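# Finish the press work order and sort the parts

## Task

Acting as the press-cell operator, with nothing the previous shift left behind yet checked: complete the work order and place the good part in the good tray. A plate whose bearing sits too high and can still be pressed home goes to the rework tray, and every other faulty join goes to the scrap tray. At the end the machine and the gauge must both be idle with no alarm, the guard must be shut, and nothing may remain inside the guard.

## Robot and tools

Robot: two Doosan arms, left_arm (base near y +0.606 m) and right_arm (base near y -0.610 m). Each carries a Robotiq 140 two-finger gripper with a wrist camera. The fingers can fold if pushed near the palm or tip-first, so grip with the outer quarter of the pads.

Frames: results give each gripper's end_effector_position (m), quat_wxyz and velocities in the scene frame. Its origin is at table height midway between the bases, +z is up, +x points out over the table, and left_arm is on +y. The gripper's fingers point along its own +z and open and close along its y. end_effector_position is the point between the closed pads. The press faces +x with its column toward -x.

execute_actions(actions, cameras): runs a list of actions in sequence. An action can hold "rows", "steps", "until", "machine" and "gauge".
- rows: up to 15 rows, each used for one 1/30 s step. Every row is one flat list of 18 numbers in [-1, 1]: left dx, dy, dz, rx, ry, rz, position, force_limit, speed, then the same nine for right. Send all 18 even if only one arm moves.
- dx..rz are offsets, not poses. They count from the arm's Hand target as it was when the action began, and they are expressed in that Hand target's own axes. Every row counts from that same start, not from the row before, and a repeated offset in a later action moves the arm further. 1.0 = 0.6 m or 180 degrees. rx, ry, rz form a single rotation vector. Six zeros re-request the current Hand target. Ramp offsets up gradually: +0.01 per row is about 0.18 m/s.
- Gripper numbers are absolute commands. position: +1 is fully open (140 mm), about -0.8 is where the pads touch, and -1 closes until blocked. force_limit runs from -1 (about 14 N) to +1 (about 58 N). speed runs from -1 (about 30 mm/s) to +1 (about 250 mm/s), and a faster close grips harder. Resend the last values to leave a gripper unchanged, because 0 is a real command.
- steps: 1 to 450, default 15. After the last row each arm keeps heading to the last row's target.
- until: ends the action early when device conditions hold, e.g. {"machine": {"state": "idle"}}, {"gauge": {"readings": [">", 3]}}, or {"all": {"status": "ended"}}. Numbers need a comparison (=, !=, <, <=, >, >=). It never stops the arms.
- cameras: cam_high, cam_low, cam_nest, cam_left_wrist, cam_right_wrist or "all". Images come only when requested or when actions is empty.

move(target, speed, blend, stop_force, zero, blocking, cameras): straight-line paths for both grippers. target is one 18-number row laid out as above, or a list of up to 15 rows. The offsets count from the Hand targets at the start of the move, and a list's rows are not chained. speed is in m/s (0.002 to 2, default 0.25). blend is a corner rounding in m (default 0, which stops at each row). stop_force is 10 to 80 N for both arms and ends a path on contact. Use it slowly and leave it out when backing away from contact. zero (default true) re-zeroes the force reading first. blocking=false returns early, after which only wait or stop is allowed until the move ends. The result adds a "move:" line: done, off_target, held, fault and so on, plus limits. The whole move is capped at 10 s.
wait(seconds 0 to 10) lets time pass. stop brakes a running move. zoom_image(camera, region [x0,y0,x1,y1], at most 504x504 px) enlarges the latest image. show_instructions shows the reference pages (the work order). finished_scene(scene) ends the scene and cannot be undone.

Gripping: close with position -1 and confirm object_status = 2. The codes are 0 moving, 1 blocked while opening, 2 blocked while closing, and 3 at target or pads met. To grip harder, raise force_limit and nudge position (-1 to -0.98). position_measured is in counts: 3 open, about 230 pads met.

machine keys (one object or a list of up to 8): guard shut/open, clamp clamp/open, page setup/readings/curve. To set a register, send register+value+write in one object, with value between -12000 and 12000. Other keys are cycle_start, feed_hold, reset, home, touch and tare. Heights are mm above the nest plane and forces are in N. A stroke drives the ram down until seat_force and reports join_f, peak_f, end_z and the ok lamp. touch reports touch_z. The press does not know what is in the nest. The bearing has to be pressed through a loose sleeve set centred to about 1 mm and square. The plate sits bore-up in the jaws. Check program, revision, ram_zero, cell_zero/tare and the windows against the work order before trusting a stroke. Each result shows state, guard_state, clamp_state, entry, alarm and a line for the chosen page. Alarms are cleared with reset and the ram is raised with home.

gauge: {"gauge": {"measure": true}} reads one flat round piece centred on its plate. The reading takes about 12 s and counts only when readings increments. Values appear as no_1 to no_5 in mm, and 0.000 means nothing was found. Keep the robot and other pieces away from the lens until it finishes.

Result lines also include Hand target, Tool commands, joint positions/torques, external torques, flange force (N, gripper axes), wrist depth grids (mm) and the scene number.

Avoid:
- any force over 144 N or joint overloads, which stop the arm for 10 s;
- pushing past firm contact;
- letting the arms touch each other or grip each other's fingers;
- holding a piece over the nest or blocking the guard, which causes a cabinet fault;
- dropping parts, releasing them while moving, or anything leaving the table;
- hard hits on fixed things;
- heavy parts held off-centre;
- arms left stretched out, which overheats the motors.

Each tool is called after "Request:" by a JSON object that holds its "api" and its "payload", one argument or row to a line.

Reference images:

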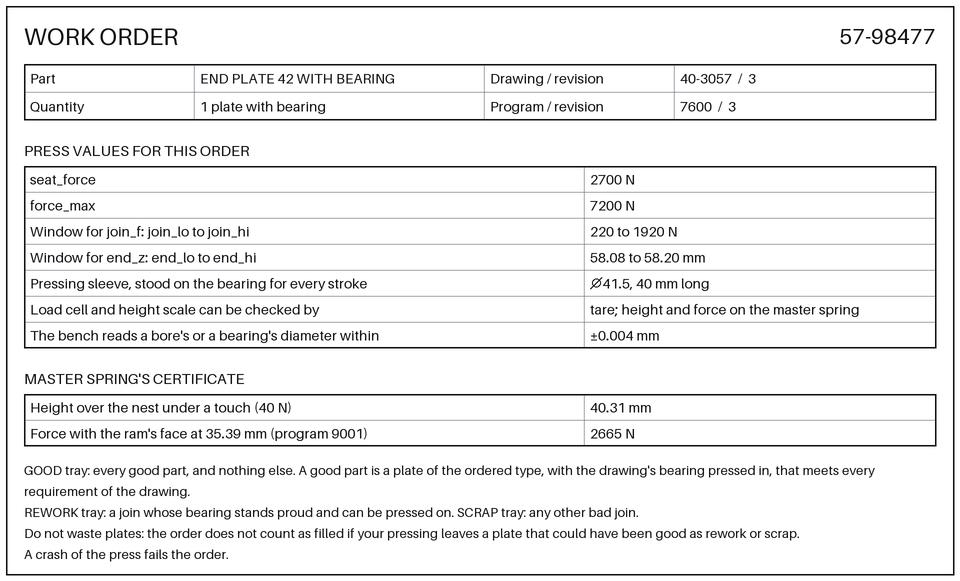

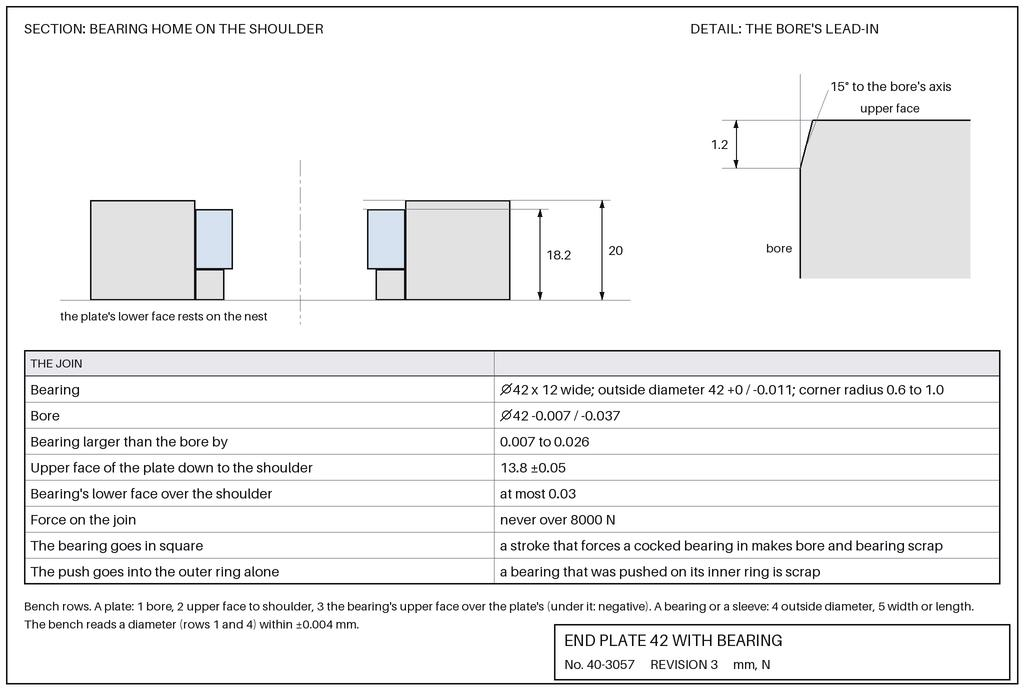

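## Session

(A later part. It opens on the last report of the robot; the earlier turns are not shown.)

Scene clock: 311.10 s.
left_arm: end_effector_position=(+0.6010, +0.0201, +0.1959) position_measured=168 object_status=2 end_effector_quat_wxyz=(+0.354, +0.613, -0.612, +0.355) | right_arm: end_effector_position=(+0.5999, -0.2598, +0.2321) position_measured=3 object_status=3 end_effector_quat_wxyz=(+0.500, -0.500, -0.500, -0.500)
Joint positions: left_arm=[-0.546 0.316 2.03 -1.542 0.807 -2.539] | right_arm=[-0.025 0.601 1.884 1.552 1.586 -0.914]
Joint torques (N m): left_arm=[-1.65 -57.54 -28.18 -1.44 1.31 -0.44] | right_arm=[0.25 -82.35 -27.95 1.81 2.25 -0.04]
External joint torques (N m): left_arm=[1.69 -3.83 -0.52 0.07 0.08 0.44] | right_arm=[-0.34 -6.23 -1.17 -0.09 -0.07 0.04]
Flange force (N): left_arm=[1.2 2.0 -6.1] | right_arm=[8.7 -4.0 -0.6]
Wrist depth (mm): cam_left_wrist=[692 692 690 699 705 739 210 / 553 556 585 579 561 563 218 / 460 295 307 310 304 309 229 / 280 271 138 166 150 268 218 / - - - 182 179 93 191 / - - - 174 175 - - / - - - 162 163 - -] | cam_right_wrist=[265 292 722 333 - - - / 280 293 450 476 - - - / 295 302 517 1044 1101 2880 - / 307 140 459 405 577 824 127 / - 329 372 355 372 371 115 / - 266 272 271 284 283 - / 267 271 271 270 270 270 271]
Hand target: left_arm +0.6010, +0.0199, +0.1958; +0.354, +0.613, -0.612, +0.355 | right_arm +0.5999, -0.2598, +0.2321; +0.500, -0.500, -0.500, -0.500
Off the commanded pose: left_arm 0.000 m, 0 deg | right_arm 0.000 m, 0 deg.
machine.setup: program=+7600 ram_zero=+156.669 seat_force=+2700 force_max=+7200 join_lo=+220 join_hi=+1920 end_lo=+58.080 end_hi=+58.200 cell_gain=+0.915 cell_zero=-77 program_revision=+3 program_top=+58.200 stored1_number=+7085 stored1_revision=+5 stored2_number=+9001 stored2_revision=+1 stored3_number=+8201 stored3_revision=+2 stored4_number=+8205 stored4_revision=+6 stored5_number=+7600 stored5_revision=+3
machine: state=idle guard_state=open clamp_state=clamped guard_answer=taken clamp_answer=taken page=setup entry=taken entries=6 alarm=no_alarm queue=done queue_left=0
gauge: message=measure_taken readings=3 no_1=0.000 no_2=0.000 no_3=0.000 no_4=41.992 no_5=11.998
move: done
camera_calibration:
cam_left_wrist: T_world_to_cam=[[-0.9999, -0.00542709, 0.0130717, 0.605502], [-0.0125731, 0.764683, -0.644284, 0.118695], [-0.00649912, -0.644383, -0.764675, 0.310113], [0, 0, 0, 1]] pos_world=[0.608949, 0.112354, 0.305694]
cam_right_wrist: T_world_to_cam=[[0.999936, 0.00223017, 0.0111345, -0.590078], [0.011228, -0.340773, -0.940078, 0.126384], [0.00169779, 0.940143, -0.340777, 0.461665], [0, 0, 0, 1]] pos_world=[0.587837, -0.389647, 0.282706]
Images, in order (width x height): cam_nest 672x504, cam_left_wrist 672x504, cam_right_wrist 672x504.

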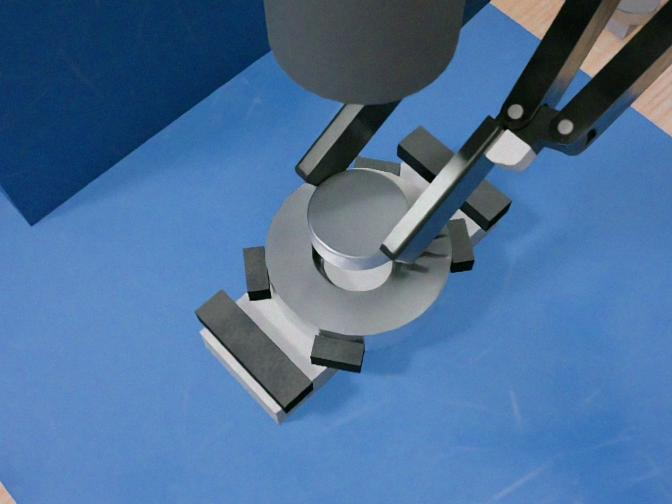

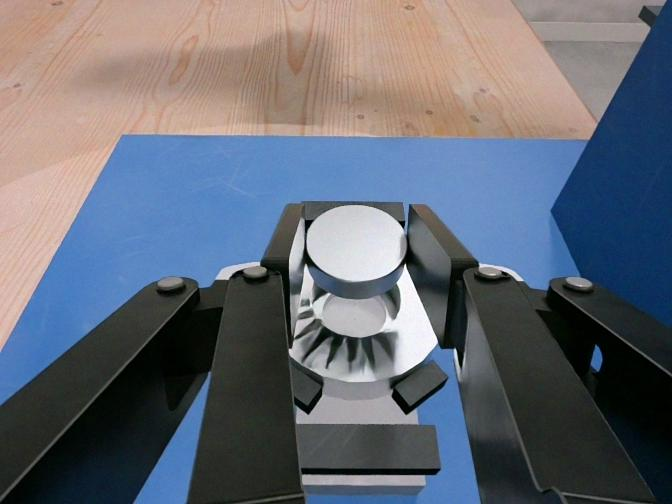

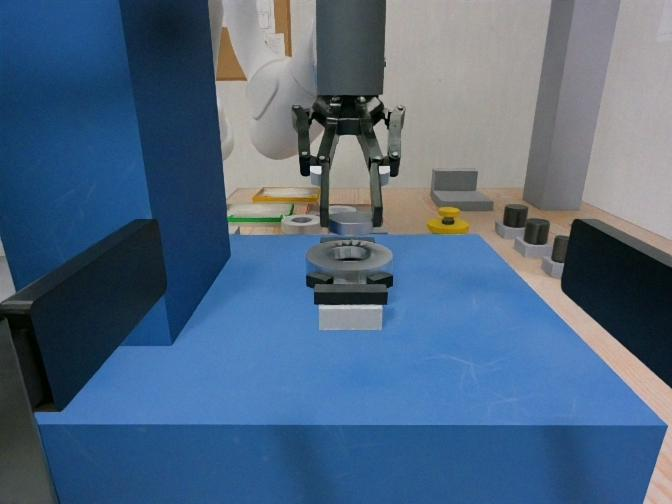

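Request:
{"api": "move", "payload": {
  "target": [-0.0351,0.0022,0.0203,0,0,0,-1,-0.1,-1,0,0,0,0,0,0,1,1,1],
  "speed": 0.05,
  "cameras": ["cam_nest", "cam_right_wrist"]
}}

Request:
{"api": "zoom_image", "payload": {
  "camera": "cam_nest",
  "region": [240, 150, 480, 350]
}}

Request:
{"api": "zoom_image", "payload": {
  "camera": "cam_right_wrist",
  "region": [290, 190, 410, 310]
}}

Scene clock: 312.63 s.
left_arm: end_effector_position=(+0.5997, +0.0199, +0.1716) position_measured=168 object_status=2 end_effector_quat_wxyz=(+0.353, +0.613, -0.612, +0.355) | right_arm: end_effector_position=(+0.5999, -0.2598, +0.2321) position_measured=3 object_status=3 end_effector_quat_wxyz=(+0.500, -0.500, -0.500, -0.500)
Joint positions: left_arm=[-0.548 0.346 2.047 -1.588 0.806 -2.474] | right_arm=[-0.025 0.601 1.884 1.552 1.586 -0.914]
Joint torques (N m): left_arm=[-2.55 -60.6 -26.97 -1.53 1.61 -0.39] | right_arm=[-0.17 -83.02 -28.05 1.77 2.24 -0.04]
External joint torques (N m): left_arm=[2.53 -2.27 -0.25 0.08 -0.09 0.39] | right_arm=[0.02 -5.58 -1.3 -0.03 -0.07 0.04]
Flange force (N): left_arm=[-0.5 -0.1 -5.4] | right_arm=[7.8 -3.0 0.0]
Wrist depth (mm): cam_left_wrist=[628 635 640 635 640 651 206 / 509 524 538 540 533 539 217 / 442 270 274 224 275 276 216 / - 234 233 166 150 236 216 / - - - 159 156 93 189 / - - - 161 156 - - / - - - 145 140 - -] | cam_right_wrist=[266 292 724 334 - 2656 1992 / 280 293 693 504 2951 - - / 295 303 1127 490 1160 1106 - / 306 137 505 404 494 802 126 / - 331 372 355 371 - 115 / - 273 284 284 283 270 269 / 271 271 271 271 270 270 -]
Hand target: left_arm +0.5997, +0.0199, +0.1715; +0.354, +0.613, -0.612, +0.355 | right_arm +0.5999, -0.2598, +0.2321; +0.500, -0.500, -0.500, -0.500
Off the commanded pose: left_arm 0.000 m, 0 deg | right_arm 0.000 m, 0 deg.
machine.setup: program=+7600 ram_zero=+156.669 seat_force=+2700 force_max=+7200 join_lo=+220 join_hi=+1920 end_lo=+58.080 end_hi=+58.200 cell_gain=+0.915 cell_zero=-77 program_revision=+3 program_top=+58.200 stored1_number=+7085 stored1_revision=+5 stored2_number=+9001 stored2_revision=+1 stored3_number=+8201 stored3_revision=+2 stored4_number=+8205 stored4_revision=+6 stored5_number=+7600 stored5_revision=+3
machine: state=idle guard_state=open clamp_state=clamped guard_answer=taken clamp_answer=taken page=setup entry=taken entries=6 alarm=no_alarm queue=done queue_left=0
gauge: message=measure_taken readings=3 no_1=0.000 no_2=0.000 no_3=0.000 no_4=41.992 no_5=11.998
move: done
camera_calibration:
cam_right_wrist: T_world_to_cam=[[0.999936, 0.00223017, 0.0111345, -0.590078], [0.011228, -0.340773, -0.940078, 0.126384], [0.00169779, 0.940143, -0.340777, 0.461665], [0, 0, 0, 1]] pos_world=[0.587837, -0.389647, 0.282706]
Images, in order (width x height): cam_nest 672x504, cam_right_wrist 672x504.

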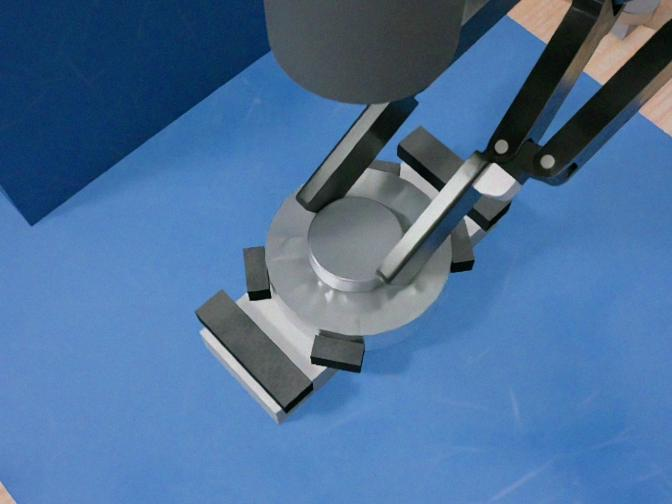

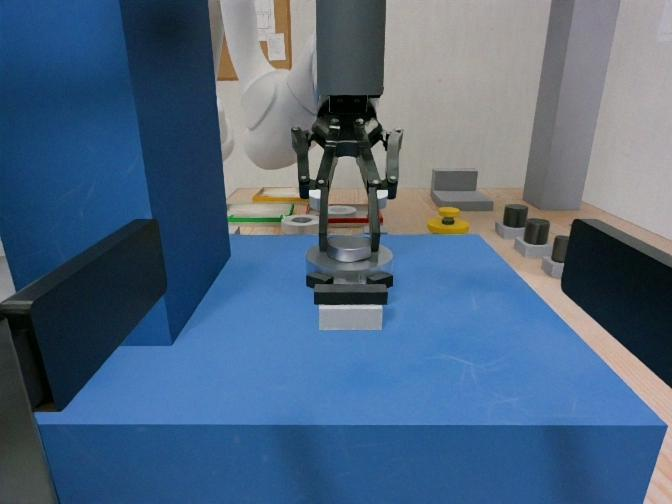

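Scaled by 2.100.

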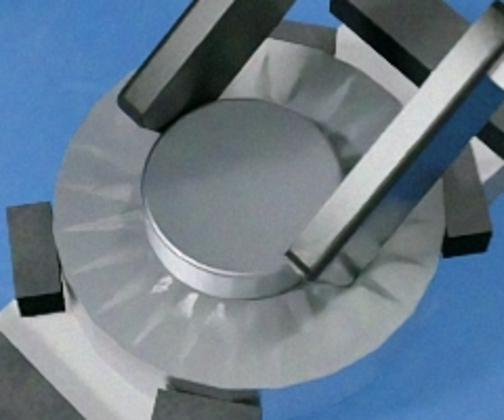

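Scaled by 4.200.

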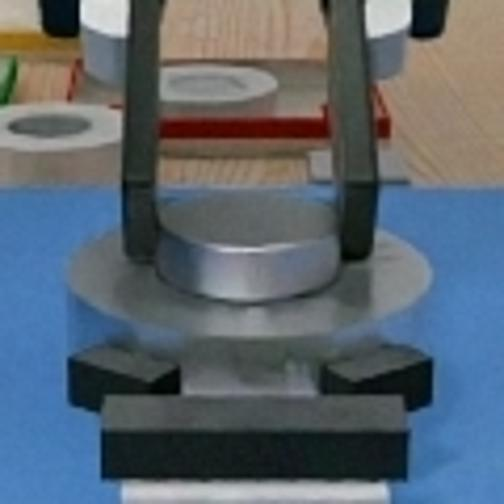

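Request:
{"api": "zoom_image", "payload": {
  "camera": "cam_nest",
  "region": [290, 180, 420, 310]
}}

Scaled by 3.877.

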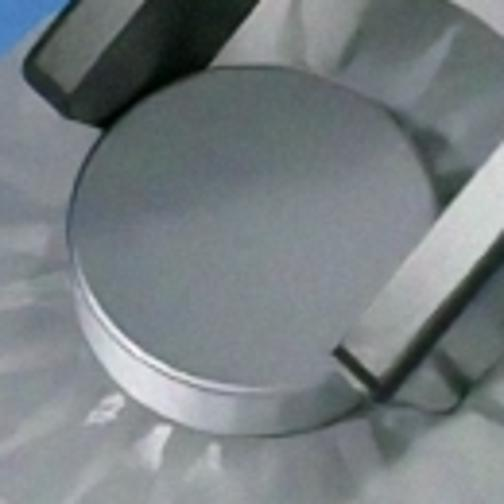

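Request:
{"api": "move", "payload": {
  "target": [-0.0018,0.0007,-0.0032,0,0,0,-1,-0.1,-1,0,0,0,0,0,0,1,1,1],
  "speed": 0.02,
  "cameras": ["cam_nest", "cam_right_wrist"]
}}

Request:
{"api": "zoom_image", "payload": {
  "camera": "cam_nest",
  "region": [290, 180, 420, 310]
}}

Request:
{"api": "zoom_image", "payload": {
  "camera": "cam_right_wrist",
  "region": [290, 190, 410, 310]
}}

Scene clock: 314.30 s.
left_arm: end_effector_position=(+0.5992, +0.0221, +0.1715) position_measured=168 object_status=2 end_effector_quat_wxyz=(+0.354, +0.613, -0.612, +0.355) | right_arm: end_effector_position=(+0.5999, -0.2598, +0.2321) position_measured=3 object_status=3 end_effector_quat_wxyz=(+0.500, -0.500, -0.500, -0.500)
Joint positions: left_arm=[-0.545 0.344 2.049 -1.587 0.807 -2.472] | right_arm=[-0.025 0.601 1.884 1.552 1.586 -0.914]
Joint torques (N m): left_arm=[-2.65 -60.46 -27.05 -1.51 1.59 -0.43] | right_arm=[0.61 -82.56 -28 1.75 2.22 -0.04]
External joint torques (N m): left_arm=[2.43 -1.77 -0.06 0.06 -0.07 0.43] | right_arm=[-0.74 -5.81 -1.22 -0.02 -0.05 0.03]
Flange force (N): left_arm=[-1.1 -0.2 -4.7] | right_arm=[8.1 -3.4 -1.1]
Wrist depth (mm): cam_left_wrist=[630 633 644 644 648 653 2628 / 499 533 528 527 540 539 216 / 420 264 272 226 283 277 216 / 240 233 233 166 150 236 215 / - - - 160 160 93 188 / - - - 149 149 - - / - - - 151 - - -] | cam_right_wrist=[265 314 722 335 - - 1797 / 277 292 681 511 - - - / 295 301 720 480 1138 1072 2234 / 305 140 453 405 830 895 127 / - 331 353 355 373 - 115 / - 284 284 285 284 270 282 / 273 272 271 271 270 280 -]
Hand target: left_arm +0.5992, +0.0221, +0.1715; +0.354, +0.613, -0.612, +0.355 | right_arm +0.5999, -0.2598, +0.2321; +0.500, -0.500, -0.500, -0.500
Off the commanded pose: left_arm 0.000 m, 0 deg | right_arm 0.000 m, 0 deg.
machine.setup: program=+7600 ram_zero=+156.669 seat_force=+2700 force_max=+7200 join_lo=+220 join_hi=+1920 end_lo=+58.080 end_hi=+58.200 cell_gain=+0.915 cell_zero=-77 program_revision=+3 program_top=+58.200 stored1_number=+7085 stored1_revision=+5 stored2_number=+9001 stored2_revision=+1 stored3_number=+8201 stored3_revision=+2 stored4_number=+8205 stored4_revision=+6 stored5_number=+7600 stored5_revision=+3
machine: state=idle guard_state=open clamp_state=clamped guard_answer=taken clamp_answer=taken page=setup entry=taken entries=6 alarm=no_alarm queue=done queue_left=0
gauge: message=measure_taken readings=3 no_1=0.000 no_2=0.000 no_3=0.000 no_4=41.992 no_5=11.998
move: done
camera_calibration:
cam_right_wrist: T_world_to_cam=[[0.999936, 0.00223017, 0.0111345, -0.590078], [0.011228, -0.340773, -0.940078, 0.126384], [0.00169779, 0.940143, -0.340777, 0.461665], [0, 0, 0, 1]] pos_world=[0.587837, -0.389647, 0.282706]
Images, in order (width x height): cam_nest 672x504, cam_right_wrist 672x504.

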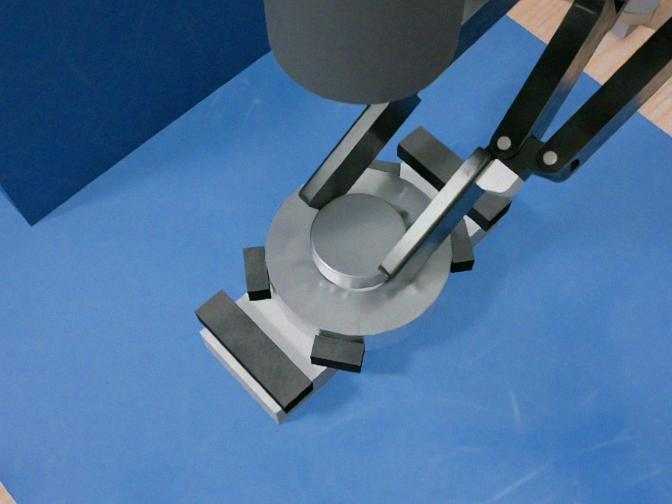

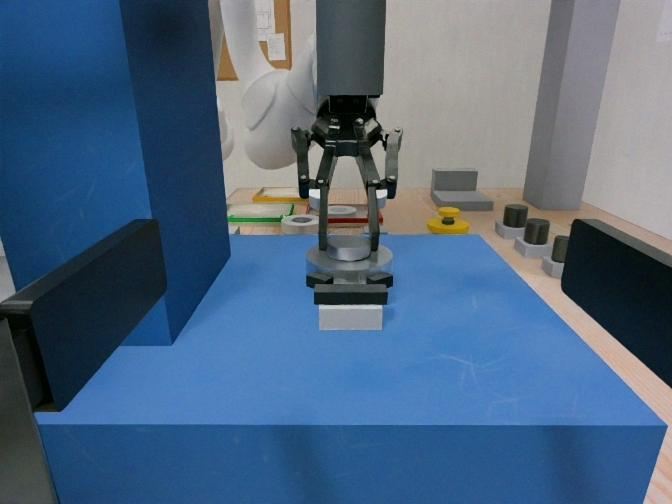

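Scaled by 3.877.

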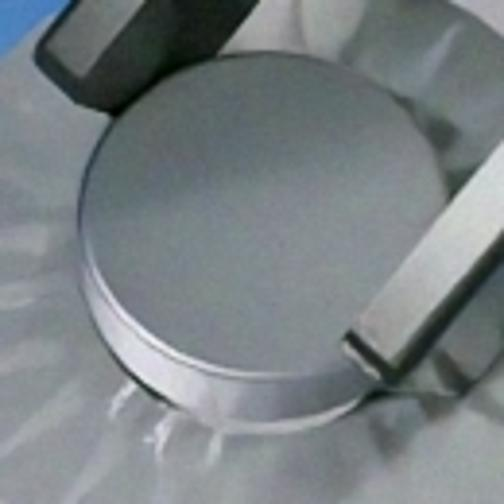

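Scaled by 4.200.

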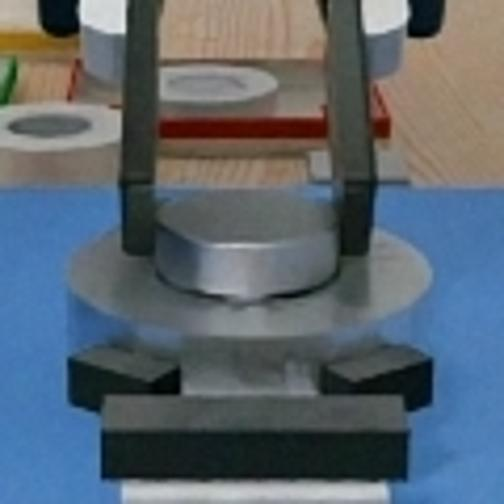

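Request:
{"api": "move", "payload": {
  "target": [-0.0004,-0.0003,-0.0007,0,0,0,-1,-0.1,-1,0,0,0,0,0,0,1,1,1],
  "speed": 0.02
}}

Request:
{"api": "move", "payload": {
  "target": [-0.0087,0,0.0050,0,0,0,-1,-0.1,-1,0,0,0,0,0,0,1,1,1],
  "speed": 0.006,
  "stop_force": 10,
  "cameras": ["cam_nest", "cam_right_wrist"]
}}

Request:
{"api": "zoom_image", "payload": {
  "camera": "cam_nest",
  "region": [290, 180, 420, 310]
}}

Request:
{"api": "zoom_image", "payload": {
  "camera": "cam_right_wrist",
  "region": [290, 190, 410, 310]
}}

Scene clock: 315.53 s.
left_arm: end_effector_position=(+0.5994, +0.0226, +0.1715) position_measured=168 object_status=2 end_effector_quat_wxyz=(+0.354, +0.613, -0.612, +0.355) | right_arm: end_effector_position=(+0.5999, -0.2598, +0.2321) position_measured=3 object_status=3 end_effector_quat_wxyz=(+0.500, -0.500, -0.500, -0.500)
Joint positions: left_arm=[-0.544 0.344 2.05 -1.587 0.808 -2.472] | right_arm=[-0.025 0.601 1.884 1.552 1.586 -0.914]
Joint torques (N m): left_arm=[-3.19 -60.04 -26.79 -1.55 1.65 -0.42] | right_arm=[0.89 -82.5 -27.93 1.8 2.22 -0.08]
External joint torques (N m): left_arm=[3.08 -2.21 -0.28 0.11 -0.13 0.41] | right_arm=[-1.06 -6.12 -1.64 -0.05 -0.05 0.08]
Flange force (N): left_arm=[-0.9 -0.7 -6.0] | right_arm=[8.7 -2.9 -1.6]
Wrist depth (mm): cam_left_wrist=[637 632 637 642 646 653 207 / 504 523 533 510 534 543 216 / 422 263 270 226 276 277 216 / 238 233 234 166 150 235 215 / - - - 159 160 93 188 / - - - 149 149 - - / - - - 154 - - -] | cam_right_wrist=[266 292 729 336 - - 952 / 280 292 685 511 3366 - - / 296 303 1313 480 1258 1160 1207 / 306 139 523 405 541 892 127 / - 331 354 355 349 392 115 / - 285 297 284 283 284 - / 277 272 276 270 266 268 -]
Hand target: left_arm +0.5994, +0.0226, +0.1715; +0.354, +0.613, -0.612, +0.355 | right_arm +0.5999, -0.2598, +0.2321; +0.500, -0.500, -0.500, -0.500
Off the commanded pose: left_arm 0.000 m, 0 deg | right_arm 0.000 m, 0 deg.
machine.setup: program=+7600 ram_zero=+156.669 seat_force=+2700 force_max=+7200 join_lo=+220 join_hi=+1920 end_lo=+58.080 end_hi=+58.200 cell_gain=+0.915 cell_zero=-77 program_revision=+3 program_top=+58.200 stored1_number=+7085 stored1_revision=+5 stored2_number=+9001 stored2_revision=+1 stored3_number=+8201 stored3_revision=+2 stored4_number=+8205 stored4_revision=+6 stored5_number=+7600 stored5_revision=+3
machine: state=idle guard_state=open clamp_state=clamped guard_answer=taken clamp_answer=taken page=setup entry=taken entries=6 alarm=no_alarm queue=done queue_left=0
gauge: message=measure_taken readings=3 no_1=0.000 no_2=0.000 no_3=0.000 no_4=41.992 no_5=11.998
move: done

Scene clock: 316.50 s.
left_arm: end_effector_position=(+0.5995, +0.0225, +0.1695) position_measured=168 object_status=2 end_effector_quat_wxyz=(+0.354, +0.612, -0.612, +0.355) | right_arm: end_effector_position=(+0.5999, -0.2598, +0.2321) position_measured=3 object_status=3 end_effector_quat_wxyz=(+0.500, -0.500, -0.500, -0.500)
Joint positions: left_arm=[-0.544 0.347 2.051 -1.591 0.808 -2.466] | right_arm=[-0.025 0.601 1.884 1.552 1.586 -0.914]
Joint torques (N m): left_arm=[-4.34 -49.11 -19.69 0.72 -0.71 -0.44] | right_arm=[0.58 -82.57 -27.78 1.8 2.17 -0.06]
External joint torques (N m): left_arm=[4.12 -13.64 -7.3 -2.18 2.25 0.44] | right_arm=[-0.71 -6.02 -1.56 -0.07 0 0.06]
Flange force (N): left_arm=[10.9 0.3 -15.5] | right_arm=[8.5 -2.9 -1.2]
Wrist depth (mm): cam_left_wrist=[630 633 637 642 648 651 206 / 506 529 528 535 534 535 216 / 406 262 269 221 257 273 216 / 231 231 231 166 150 234 216 / - - - 157 158 93 94 / - - - 147 154 - - / - - - 152 - - -] | cam_right_wrist=[265 292 945 334 2570 2716 1030 / - 291 679 514 2060 1091 1013 / 297 298 726 483 1358 1183 - / 306 137 498 406 507 833 127 / - 332 346 355 372 372 115 / - 285 284 283 283 270 283 / 272 271 271 275 270 269 -]
Hand target: left_arm +0.5995, +0.0225, +0.1695; +0.354, +0.613, -0.612, +0.355 (not the last commanded pose) | right_arm +0.5999, -0.2598, +0.2321; +0.500, -0.500, -0.500, -0.500
Off the commanded pose: left_arm 0.004 m, 0 deg | right_arm 0.000 m, 0 deg.
machine.setup: program=+7600 ram_zero=+156.669 seat_force=+2700 force_max=+7200 join_lo=+220 join_hi=+1920 end_lo=+58.080 end_hi=+58.200 cell_gain=+0.915 cell_zero=-77 program_revision=+3 program_top=+58.200 stored1_number=+7085 stored1_revision=+5 stored2_number=+9001 stored2_revision=+1 stored3_number=+8201 stored3_revision=+2 stored4_number=+8205 stored4_revision=+6 stored5_number=+7600 stored5_revision=+3
machine: state=idle guard_state=open clamp_state=clamped guard_answer=taken clamp_answer=taken page=setup entry=taken entries=6 alarm=no_alarm queue=done queue_left=0
gauge: message=measure_taken readings=3 no_1=0.000 no_2=0.000 no_3=0.000 no_4=41.992 no_5=11.998
move: contact (left_arm)
camera_calibration:
cam_right_wrist: T_world_to_cam=[[0.999936, 0.00223017, 0.0111345, -0.590078], [0.011228, -0.340773, -0.940078, 0.126384], [0.00169779, 0.940143, -0.340777, 0.461665], [0, 0, 0, 1]] pos_world=[0.587837, -0.389647, 0.282706]
Images, in order (width x height): cam_nest 672x504, cam_right_wrist 672x504.

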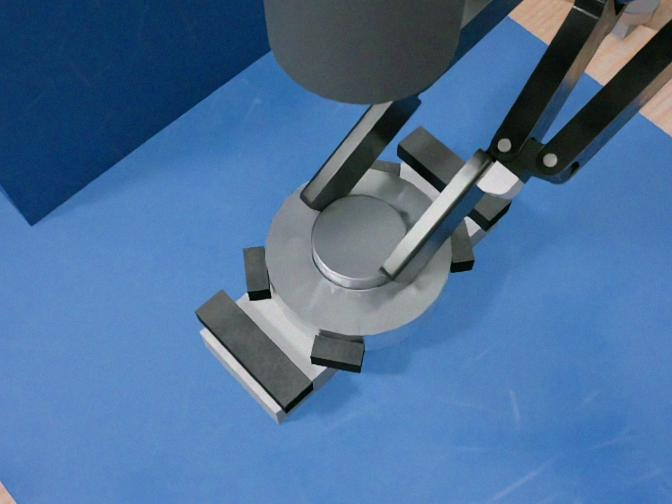

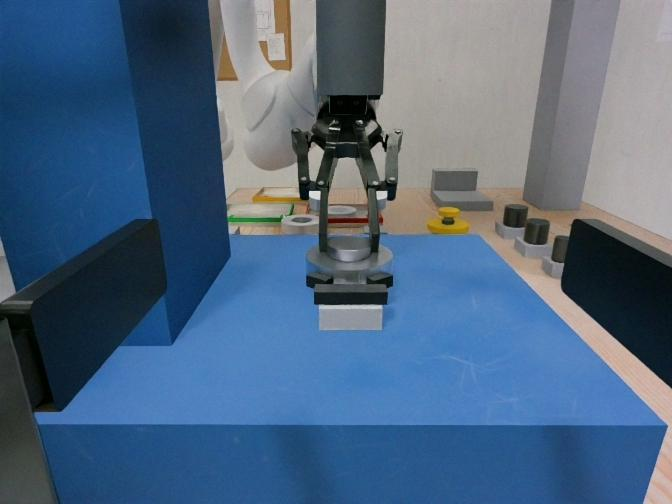

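Scaled by 3.877.

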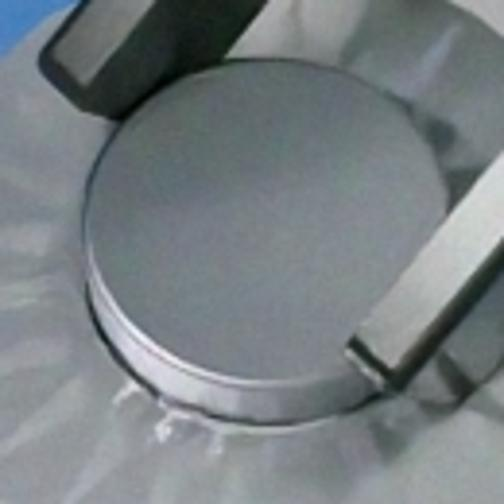

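Scaled by 4.200.

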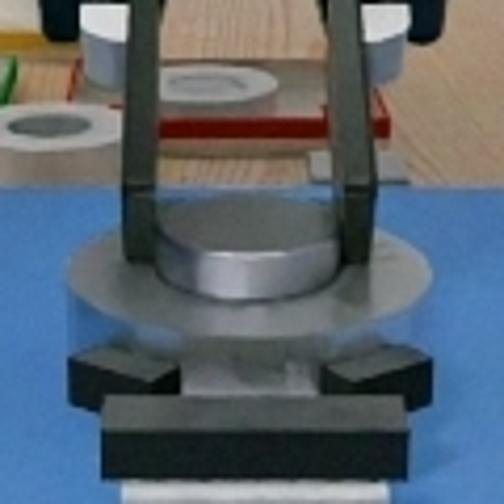

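Request:
{"api": "execute_actions", "payload": {
  "actions": [
    {"rows":[[0,0,0,0,0,0,0.0,-0.1,-0.8,0,0,0,0,0,0,1,1,1]],"steps":20}
  ],
  "cameras": ["cam_nest", "cam_right_wrist"]
}}

Request:
{"api": "zoom_image", "payload": {
  "camera": "cam_nest",
  "region": [290, 180, 420, 310]
}}

Request:
{"api": "zoom_image", "payload": {
  "camera": "cam_right_wrist",
  "region": [290, 190, 410, 310]
}}

Scene clock: 317.50 s.
left_arm: end_effector_position=(+0.5995, +0.0225, +0.1694) position_measured=129 object_status=3 end_effector_quat_wxyz=(+0.354, +0.613, -0.612, +0.355) | right_arm: end_effector_position=(+0.5999, -0.2598, +0.2321) position_measured=3 object_status=3 end_effector_quat_wxyz=(+0.500, -0.500, -0.500, -0.500)
Joint positions: left_arm=[-0.544 0.347 2.051 -1.591 0.808 -2.466] | right_arm=[-0.025 0.601 1.884 1.552 1.586 -0.914]
Joint torques (N m): left_arm=[-3.14 -59.69 -26.42 -1.4 1.52 -0.43] | right_arm=[0.78 -82.64 -27.92 1.84 2.16 -0.05]
External joint torques (N m): left_arm=[3.13 -2.81 -0.53 -0.05 0 0.43] | right_arm=[-0.87 -6.64 -1.7 -0.09 0.03 0.05]
Flange force (N): left_arm=[-0.4 -0.4 -6.5] | right_arm=[9.3 -3.3 -1.5]
Wrist depth (mm): cam_left_wrist=[630 632 635 642 640 642 199 / 502 523 547 538 535 518 216 / 419 269 270 220 273 273 216 / - 236 175 170 165 227 216 / - - 161 157 162 - 91 / - - 180 147 163 - - / - - 161 153 157 - -] | cam_right_wrist=[265 291 720 336 - 1039 - / 280 291 685 514 - 1144 - / 295 297 738 491 1133 1122 - / 306 140 461 411 543 934 126 / - 332 372 356 348 329 115 / - 284 284 284 283 283 - / 272 272 271 271 267 270 -]
Hand target: left_arm +0.5995, +0.0225, +0.1695; +0.354, +0.613, -0.612, +0.355 | right_arm +0.5999, -0.2598, +0.2321; +0.500, -0.500, -0.500, -0.500
Off the commanded pose: left_arm 0.000 m, 0 deg | right_arm 0.000 m, 0 deg.
machine.setup: program=+7600 ram_zero=+156.669 seat_force=+2700 force_max=+7200 join_lo=+220 join_hi=+1920 end_lo=+58.080 end_hi=+58.200 cell_gain=+0.915 cell_zero=-77 program_revision=+3 program_top=+58.200 stored1_number=+7085 stored1_revision=+5 stored2_number=+9001 stored2_revision=+1 stored3_number=+8201 stored3_revision=+2 stored4_number=+8205 stored4_revision=+6 stored5_number=+7600 stored5_revision=+3
machine: state=idle guard_state=open clamp_state=clamped guard_answer=taken clamp_answer=taken page=setup entry=taken entries=6 alarm=no_alarm queue=done queue_left=0
gauge: message=measure_taken readings=3 no_1=0.000 no_2=0.000 no_3=0.000 no_4=41.992 no_5=11.998
camera_calibration:
cam_right_wrist: T_world_to_cam=[[0.999936, 0.00223017, 0.0111345, -0.590078], [0.011228, -0.340773, -0.940078, 0.126384], [0.00169779, 0.940143, -0.340777, 0.461665], [0, 0, 0, 1]] pos_world=[0.587837, -0.389647, 0.282706]
Images, in order (width x height): cam_nest 672x504, cam_right_wrist 672x504.

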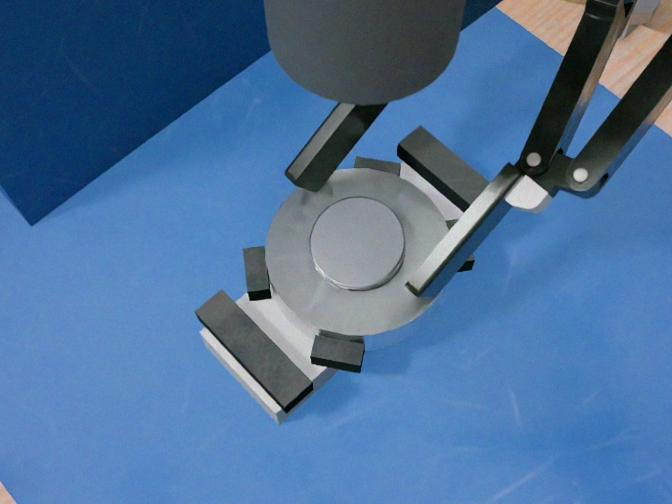

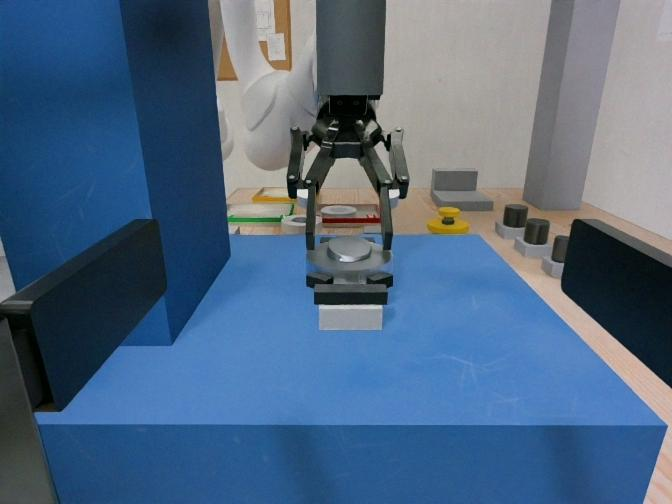

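Scaled by 3.877.

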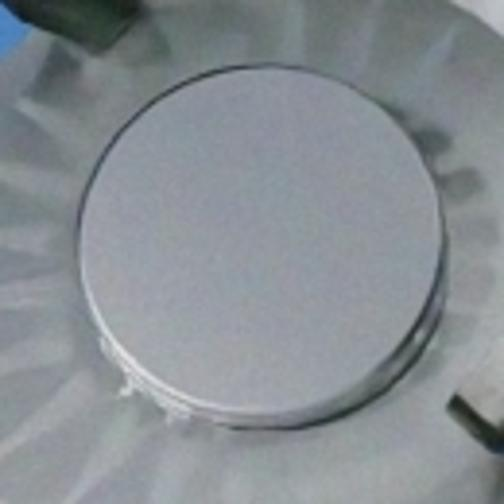

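Scaled by 4.200.

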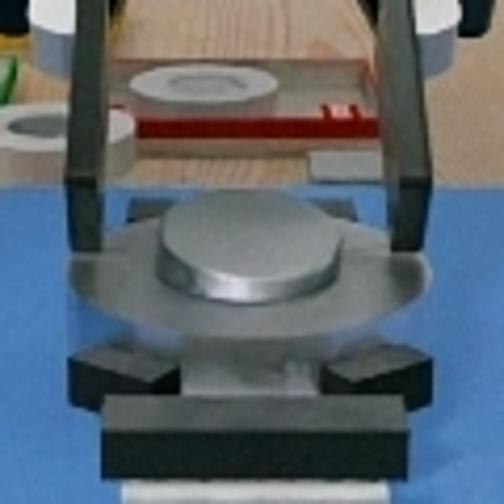

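Request:
{"api": "move", "payload": {
  "target": [0.0572,0,-0.0509,0,0,0,0.0,-0.1,-0.8,0,0,0,0,0,0,1,1,1],
  "speed": 0.08
}}

Request:
{"api": "execute_actions", "payload": {
  "actions": [
    {"rows":[[0,0,0,0,0,0,-1,-0.5,-0.3,0,0,0,0,0,0,1,1,1]],"steps":45}
  ],
  "cameras": ["cam_nest", "cam_right_wrist", "cam_left_wrist"]
}}

Request:
{"api": "zoom_image", "payload": {
  "camera": "cam_nest",
  "region": [290, 180, 420, 310]
}}

Request:
{"api": "zoom_image", "payload": {
  "camera": "cam_right_wrist",
  "region": [290, 190, 410, 310]
}}

Scene clock: 319.77 s.
left_arm: end_effector_position=(+0.5994, +0.0319, +0.2144) position_measured=129 object_status=3 end_effector_quat_wxyz=(+0.354, +0.613, -0.612, +0.355) | right_arm: end_effector_position=(+0.5999, -0.2598, +0.2321) position_measured=3 object_status=3 end_effector_quat_wxyz=(+0.500, -0.500, -0.500, -0.500)
Joint positions: left_arm=[-0.531 0.283 2.031 -1.503 0.82 -2.58] | right_arm=[-0.025 0.601 1.884 1.552 1.586 -0.914]
Joint torques (N m): left_arm=[-2.73 -56.8 -28.95 -1.78 1.34 -0.33] | right_arm=[1.03 -82.84 -28.07 1.74 2.22 -0.01]
External joint torques (N m): left_arm=[2.69 -1.93 -0.68 0.49 -0.04 0.33] | right_arm=[-1.19 -5.67 -1.38 0 -0.05 0.01]
Flange force (N): left_arm=[0.0 -1.6 -5.7] | right_arm=[7.9 -3.0 -1.8]
Wrist depth (mm): cam_left_wrist=[727 732 701 707 723 835 207 / 584 584 588 590 596 597 216 / 482 344 324 343 328 322 216 / 427 287 154 238 160 118 216 / - - 213 203 209 - 91 / - - 226 198 217 - - / - - 202 184 199 - -] | cam_right_wrist=[265 291 726 335 - 2716 984 / 280 291 657 462 2656 - 2213 / 295 302 501 1062 1144 - - / 306 140 448 405 875 810 127 / - 331 373 355 351 351 115 / - 284 285 271 284 284 257 / 271 272 271 268 270 269 269]
Hand target: left_arm +0.5994, +0.0319, +0.2144; +0.354, +0.613, -0.612, +0.355 | right_arm +0.5999, -0.2598, +0.2321; +0.500, -0.500, -0.500, -0.500
Off the commanded pose: left_arm 0.000 m, 0 deg | right_arm 0.000 m, 0 deg.
machine.setup: program=+7600 ram_zero=+156.669 seat_force=+2700 force_max=+7200 join_lo=+220 join_hi=+1920 end_lo=+58.080 end_hi=+58.200 cell_gain=+0.915 cell_zero=-77 program_revision=+3 program_top=+58.200 stored1_number=+7085 stored1_revision=+5 stored2_number=+9001 stored2_revision=+1 stored3_number=+8201 stored3_revision=+2 stored4_number=+8205 stored4_revision=+6 stored5_number=+7600 stored5_revision=+3
machine: state=idle guard_state=open clamp_state=clamped guard_answer=taken clamp_answer=taken page=setup entry=taken entries=6 alarm=no_alarm queue=done queue_left=0
gauge: message=measure_taken readings=3 no_1=0.000 no_2=0.000 no_3=0.000 no_4=41.992 no_5=11.998
move: done

Scene clock: 321.47 s.
left_arm: end_effector_position=(+0.5994, +0.0319, +0.2144) position_measured=233 object_status=3 end_effector_quat_wxyz=(+0.354, +0.613, -0.612, +0.355) | right_arm: end_effector_position=(+0.5999, -0.2598, +0.2321) position_measured=3 object_status=3 end_effector_quat_wxyz=(+0.500, -0.500, -0.500, -0.500)
Joint positions: left_arm=[-0.531 0.283 2.031 -1.503 0.82 -2.58] | right_arm=[-0.025 0.601 1.884 1.552 1.586 -0.914]
Joint torques (N m): left_arm=[-3.05 -55.93 -28.85 -1.27 1.33 -0.42] | right_arm=[1.02 -82.84 -27.96 1.71 2.29 -0.03]
External joint torques (N m): left_arm=[2.94 -2.76 -0.79 -0.04 -0.03 0.42] | right_arm=[-1.19 -5.55 -1.45 0.02 -0.12 0.03]
Flange force (N): left_arm=[-0.3 -0.5 -6.1] | right_arm=[7.8 -2.7 -1.7]
Wrist depth (mm): cam_left_wrist=[732 727 701 701 707 736 198 / 579 590 587 594 596 601 215 / 487 335 328 322 333 320 217 / 415 289 291 124 262 283 216 / 246 - - - - 91 224 / - - - - - - - / - - - - - - -] | cam_right_wrist=[264 292 726 336 - - 1004 / 280 292 701 460 - - 980 / 296 302 1106 1127 1245 1320 2516 / 306 140 502 405 872 839 127 / - 331 373 355 344 372 115 / - 284 284 285 283 283 260 / 272 271 271 275 269 279 269]
Hand target: left_arm +0.5994, +0.0319, +0.2144; +0.354, +0.613, -0.612, +0.355 | right_arm +0.5999, -0.2598, +0.2321; +0.500, -0.500, -0.500, -0.500
Off the commanded pose: left_arm 0.000 m, 0 deg | right_arm 0.000 m, 0 deg.
machine.setup: program=+7600 ram_zero=+156.669 seat_force=+2700 force_max=+7200 join_lo=+220 join_hi=+1920 end_lo=+58.080 end_hi=+58.200 cell_gain=+0.915 cell_zero=-77 program_revision=+3 program_top=+58.200 stored1_number=+7085 stored1_revision=+5 stored2_number=+9001 stored2_revision=+1 stored3_number=+8201 stored3_revision=+2 stored4_number=+8205 stored4_revision=+6 stored5_number=+7600 stored5_revision=+3
machine: state=idle guard_state=open clamp_state=clamped guard_answer=taken clamp_answer=taken page=setup entry=taken entries=6 alarm=no_alarm queue=done queue_left=0
gauge: message=measure_taken readings=3 no_1=0.000 no_2=0.000 no_3=0.000 no_4=41.992 no_5=11.998
camera_calibration:
cam_left_wrist: T_world_to_cam=[[-0.999902, -0.00541252, 0.012933, 0.603868], [-0.0124745, 0.764501, -0.644501, 0.121605], [-0.00639895, -0.644599, -0.764494, 0.33176], [0, 0, 0, 1]] pos_world=[0.607449, 0.124153, 0.324193]
cam_right_wrist: T_world_to_cam=[[0.999936, 0.00223017, 0.0111345, -0.590078], [0.011228, -0.340773, -0.940078, 0.126384], [0.00169779, 0.940143, -0.340777, 0.461665], [0, 0, 0, 1]] pos_world=[0.587837, -0.389647, 0.282706]
Images, in order (width x height): cam_nest 672x504, cam_left_wrist 672x504, cam_right_wrist 672x504.

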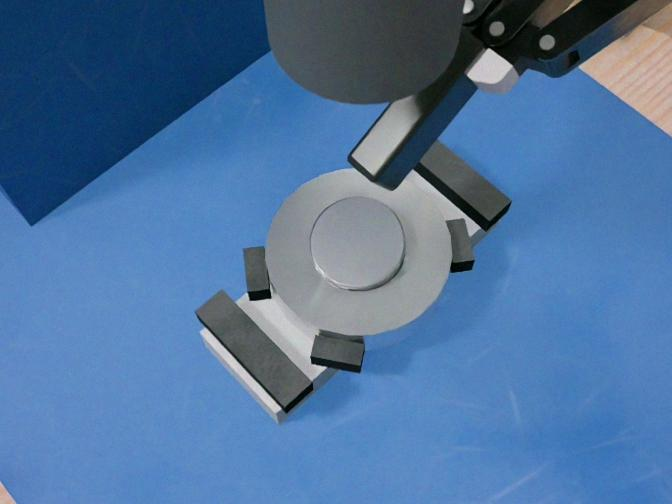

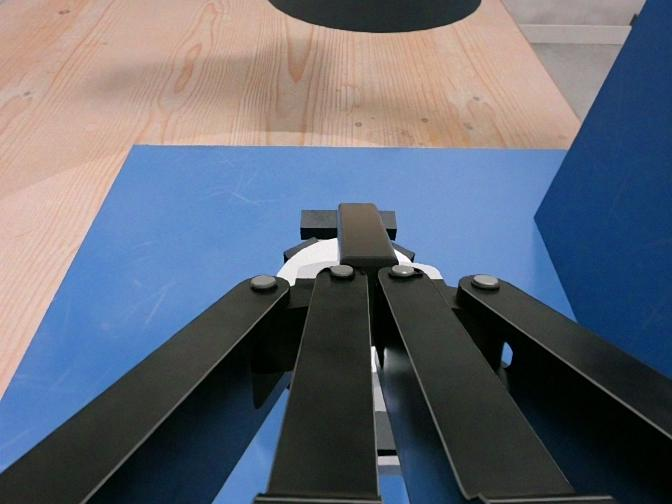

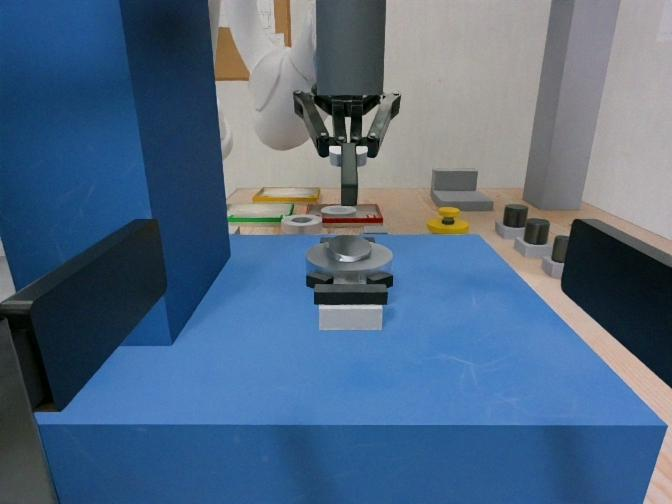

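Scaled by 3.877.

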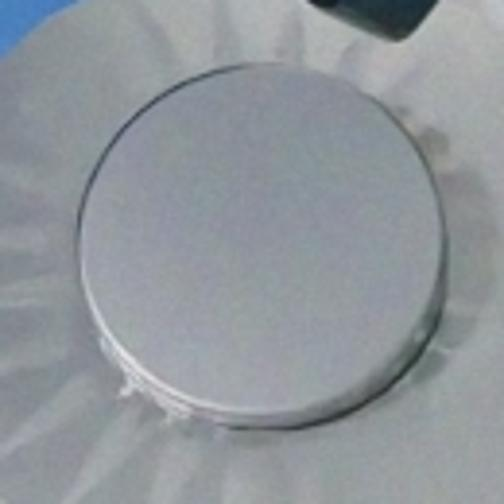

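Scaled by 4.200.

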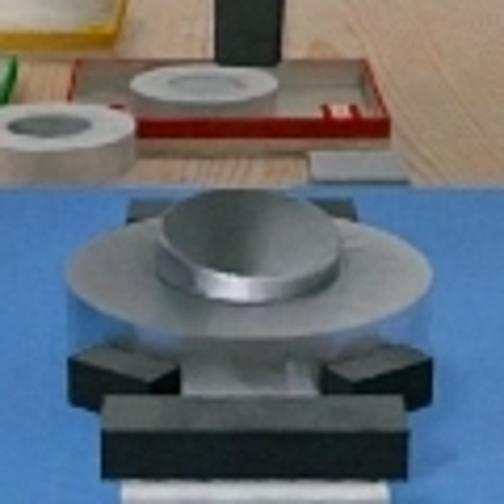

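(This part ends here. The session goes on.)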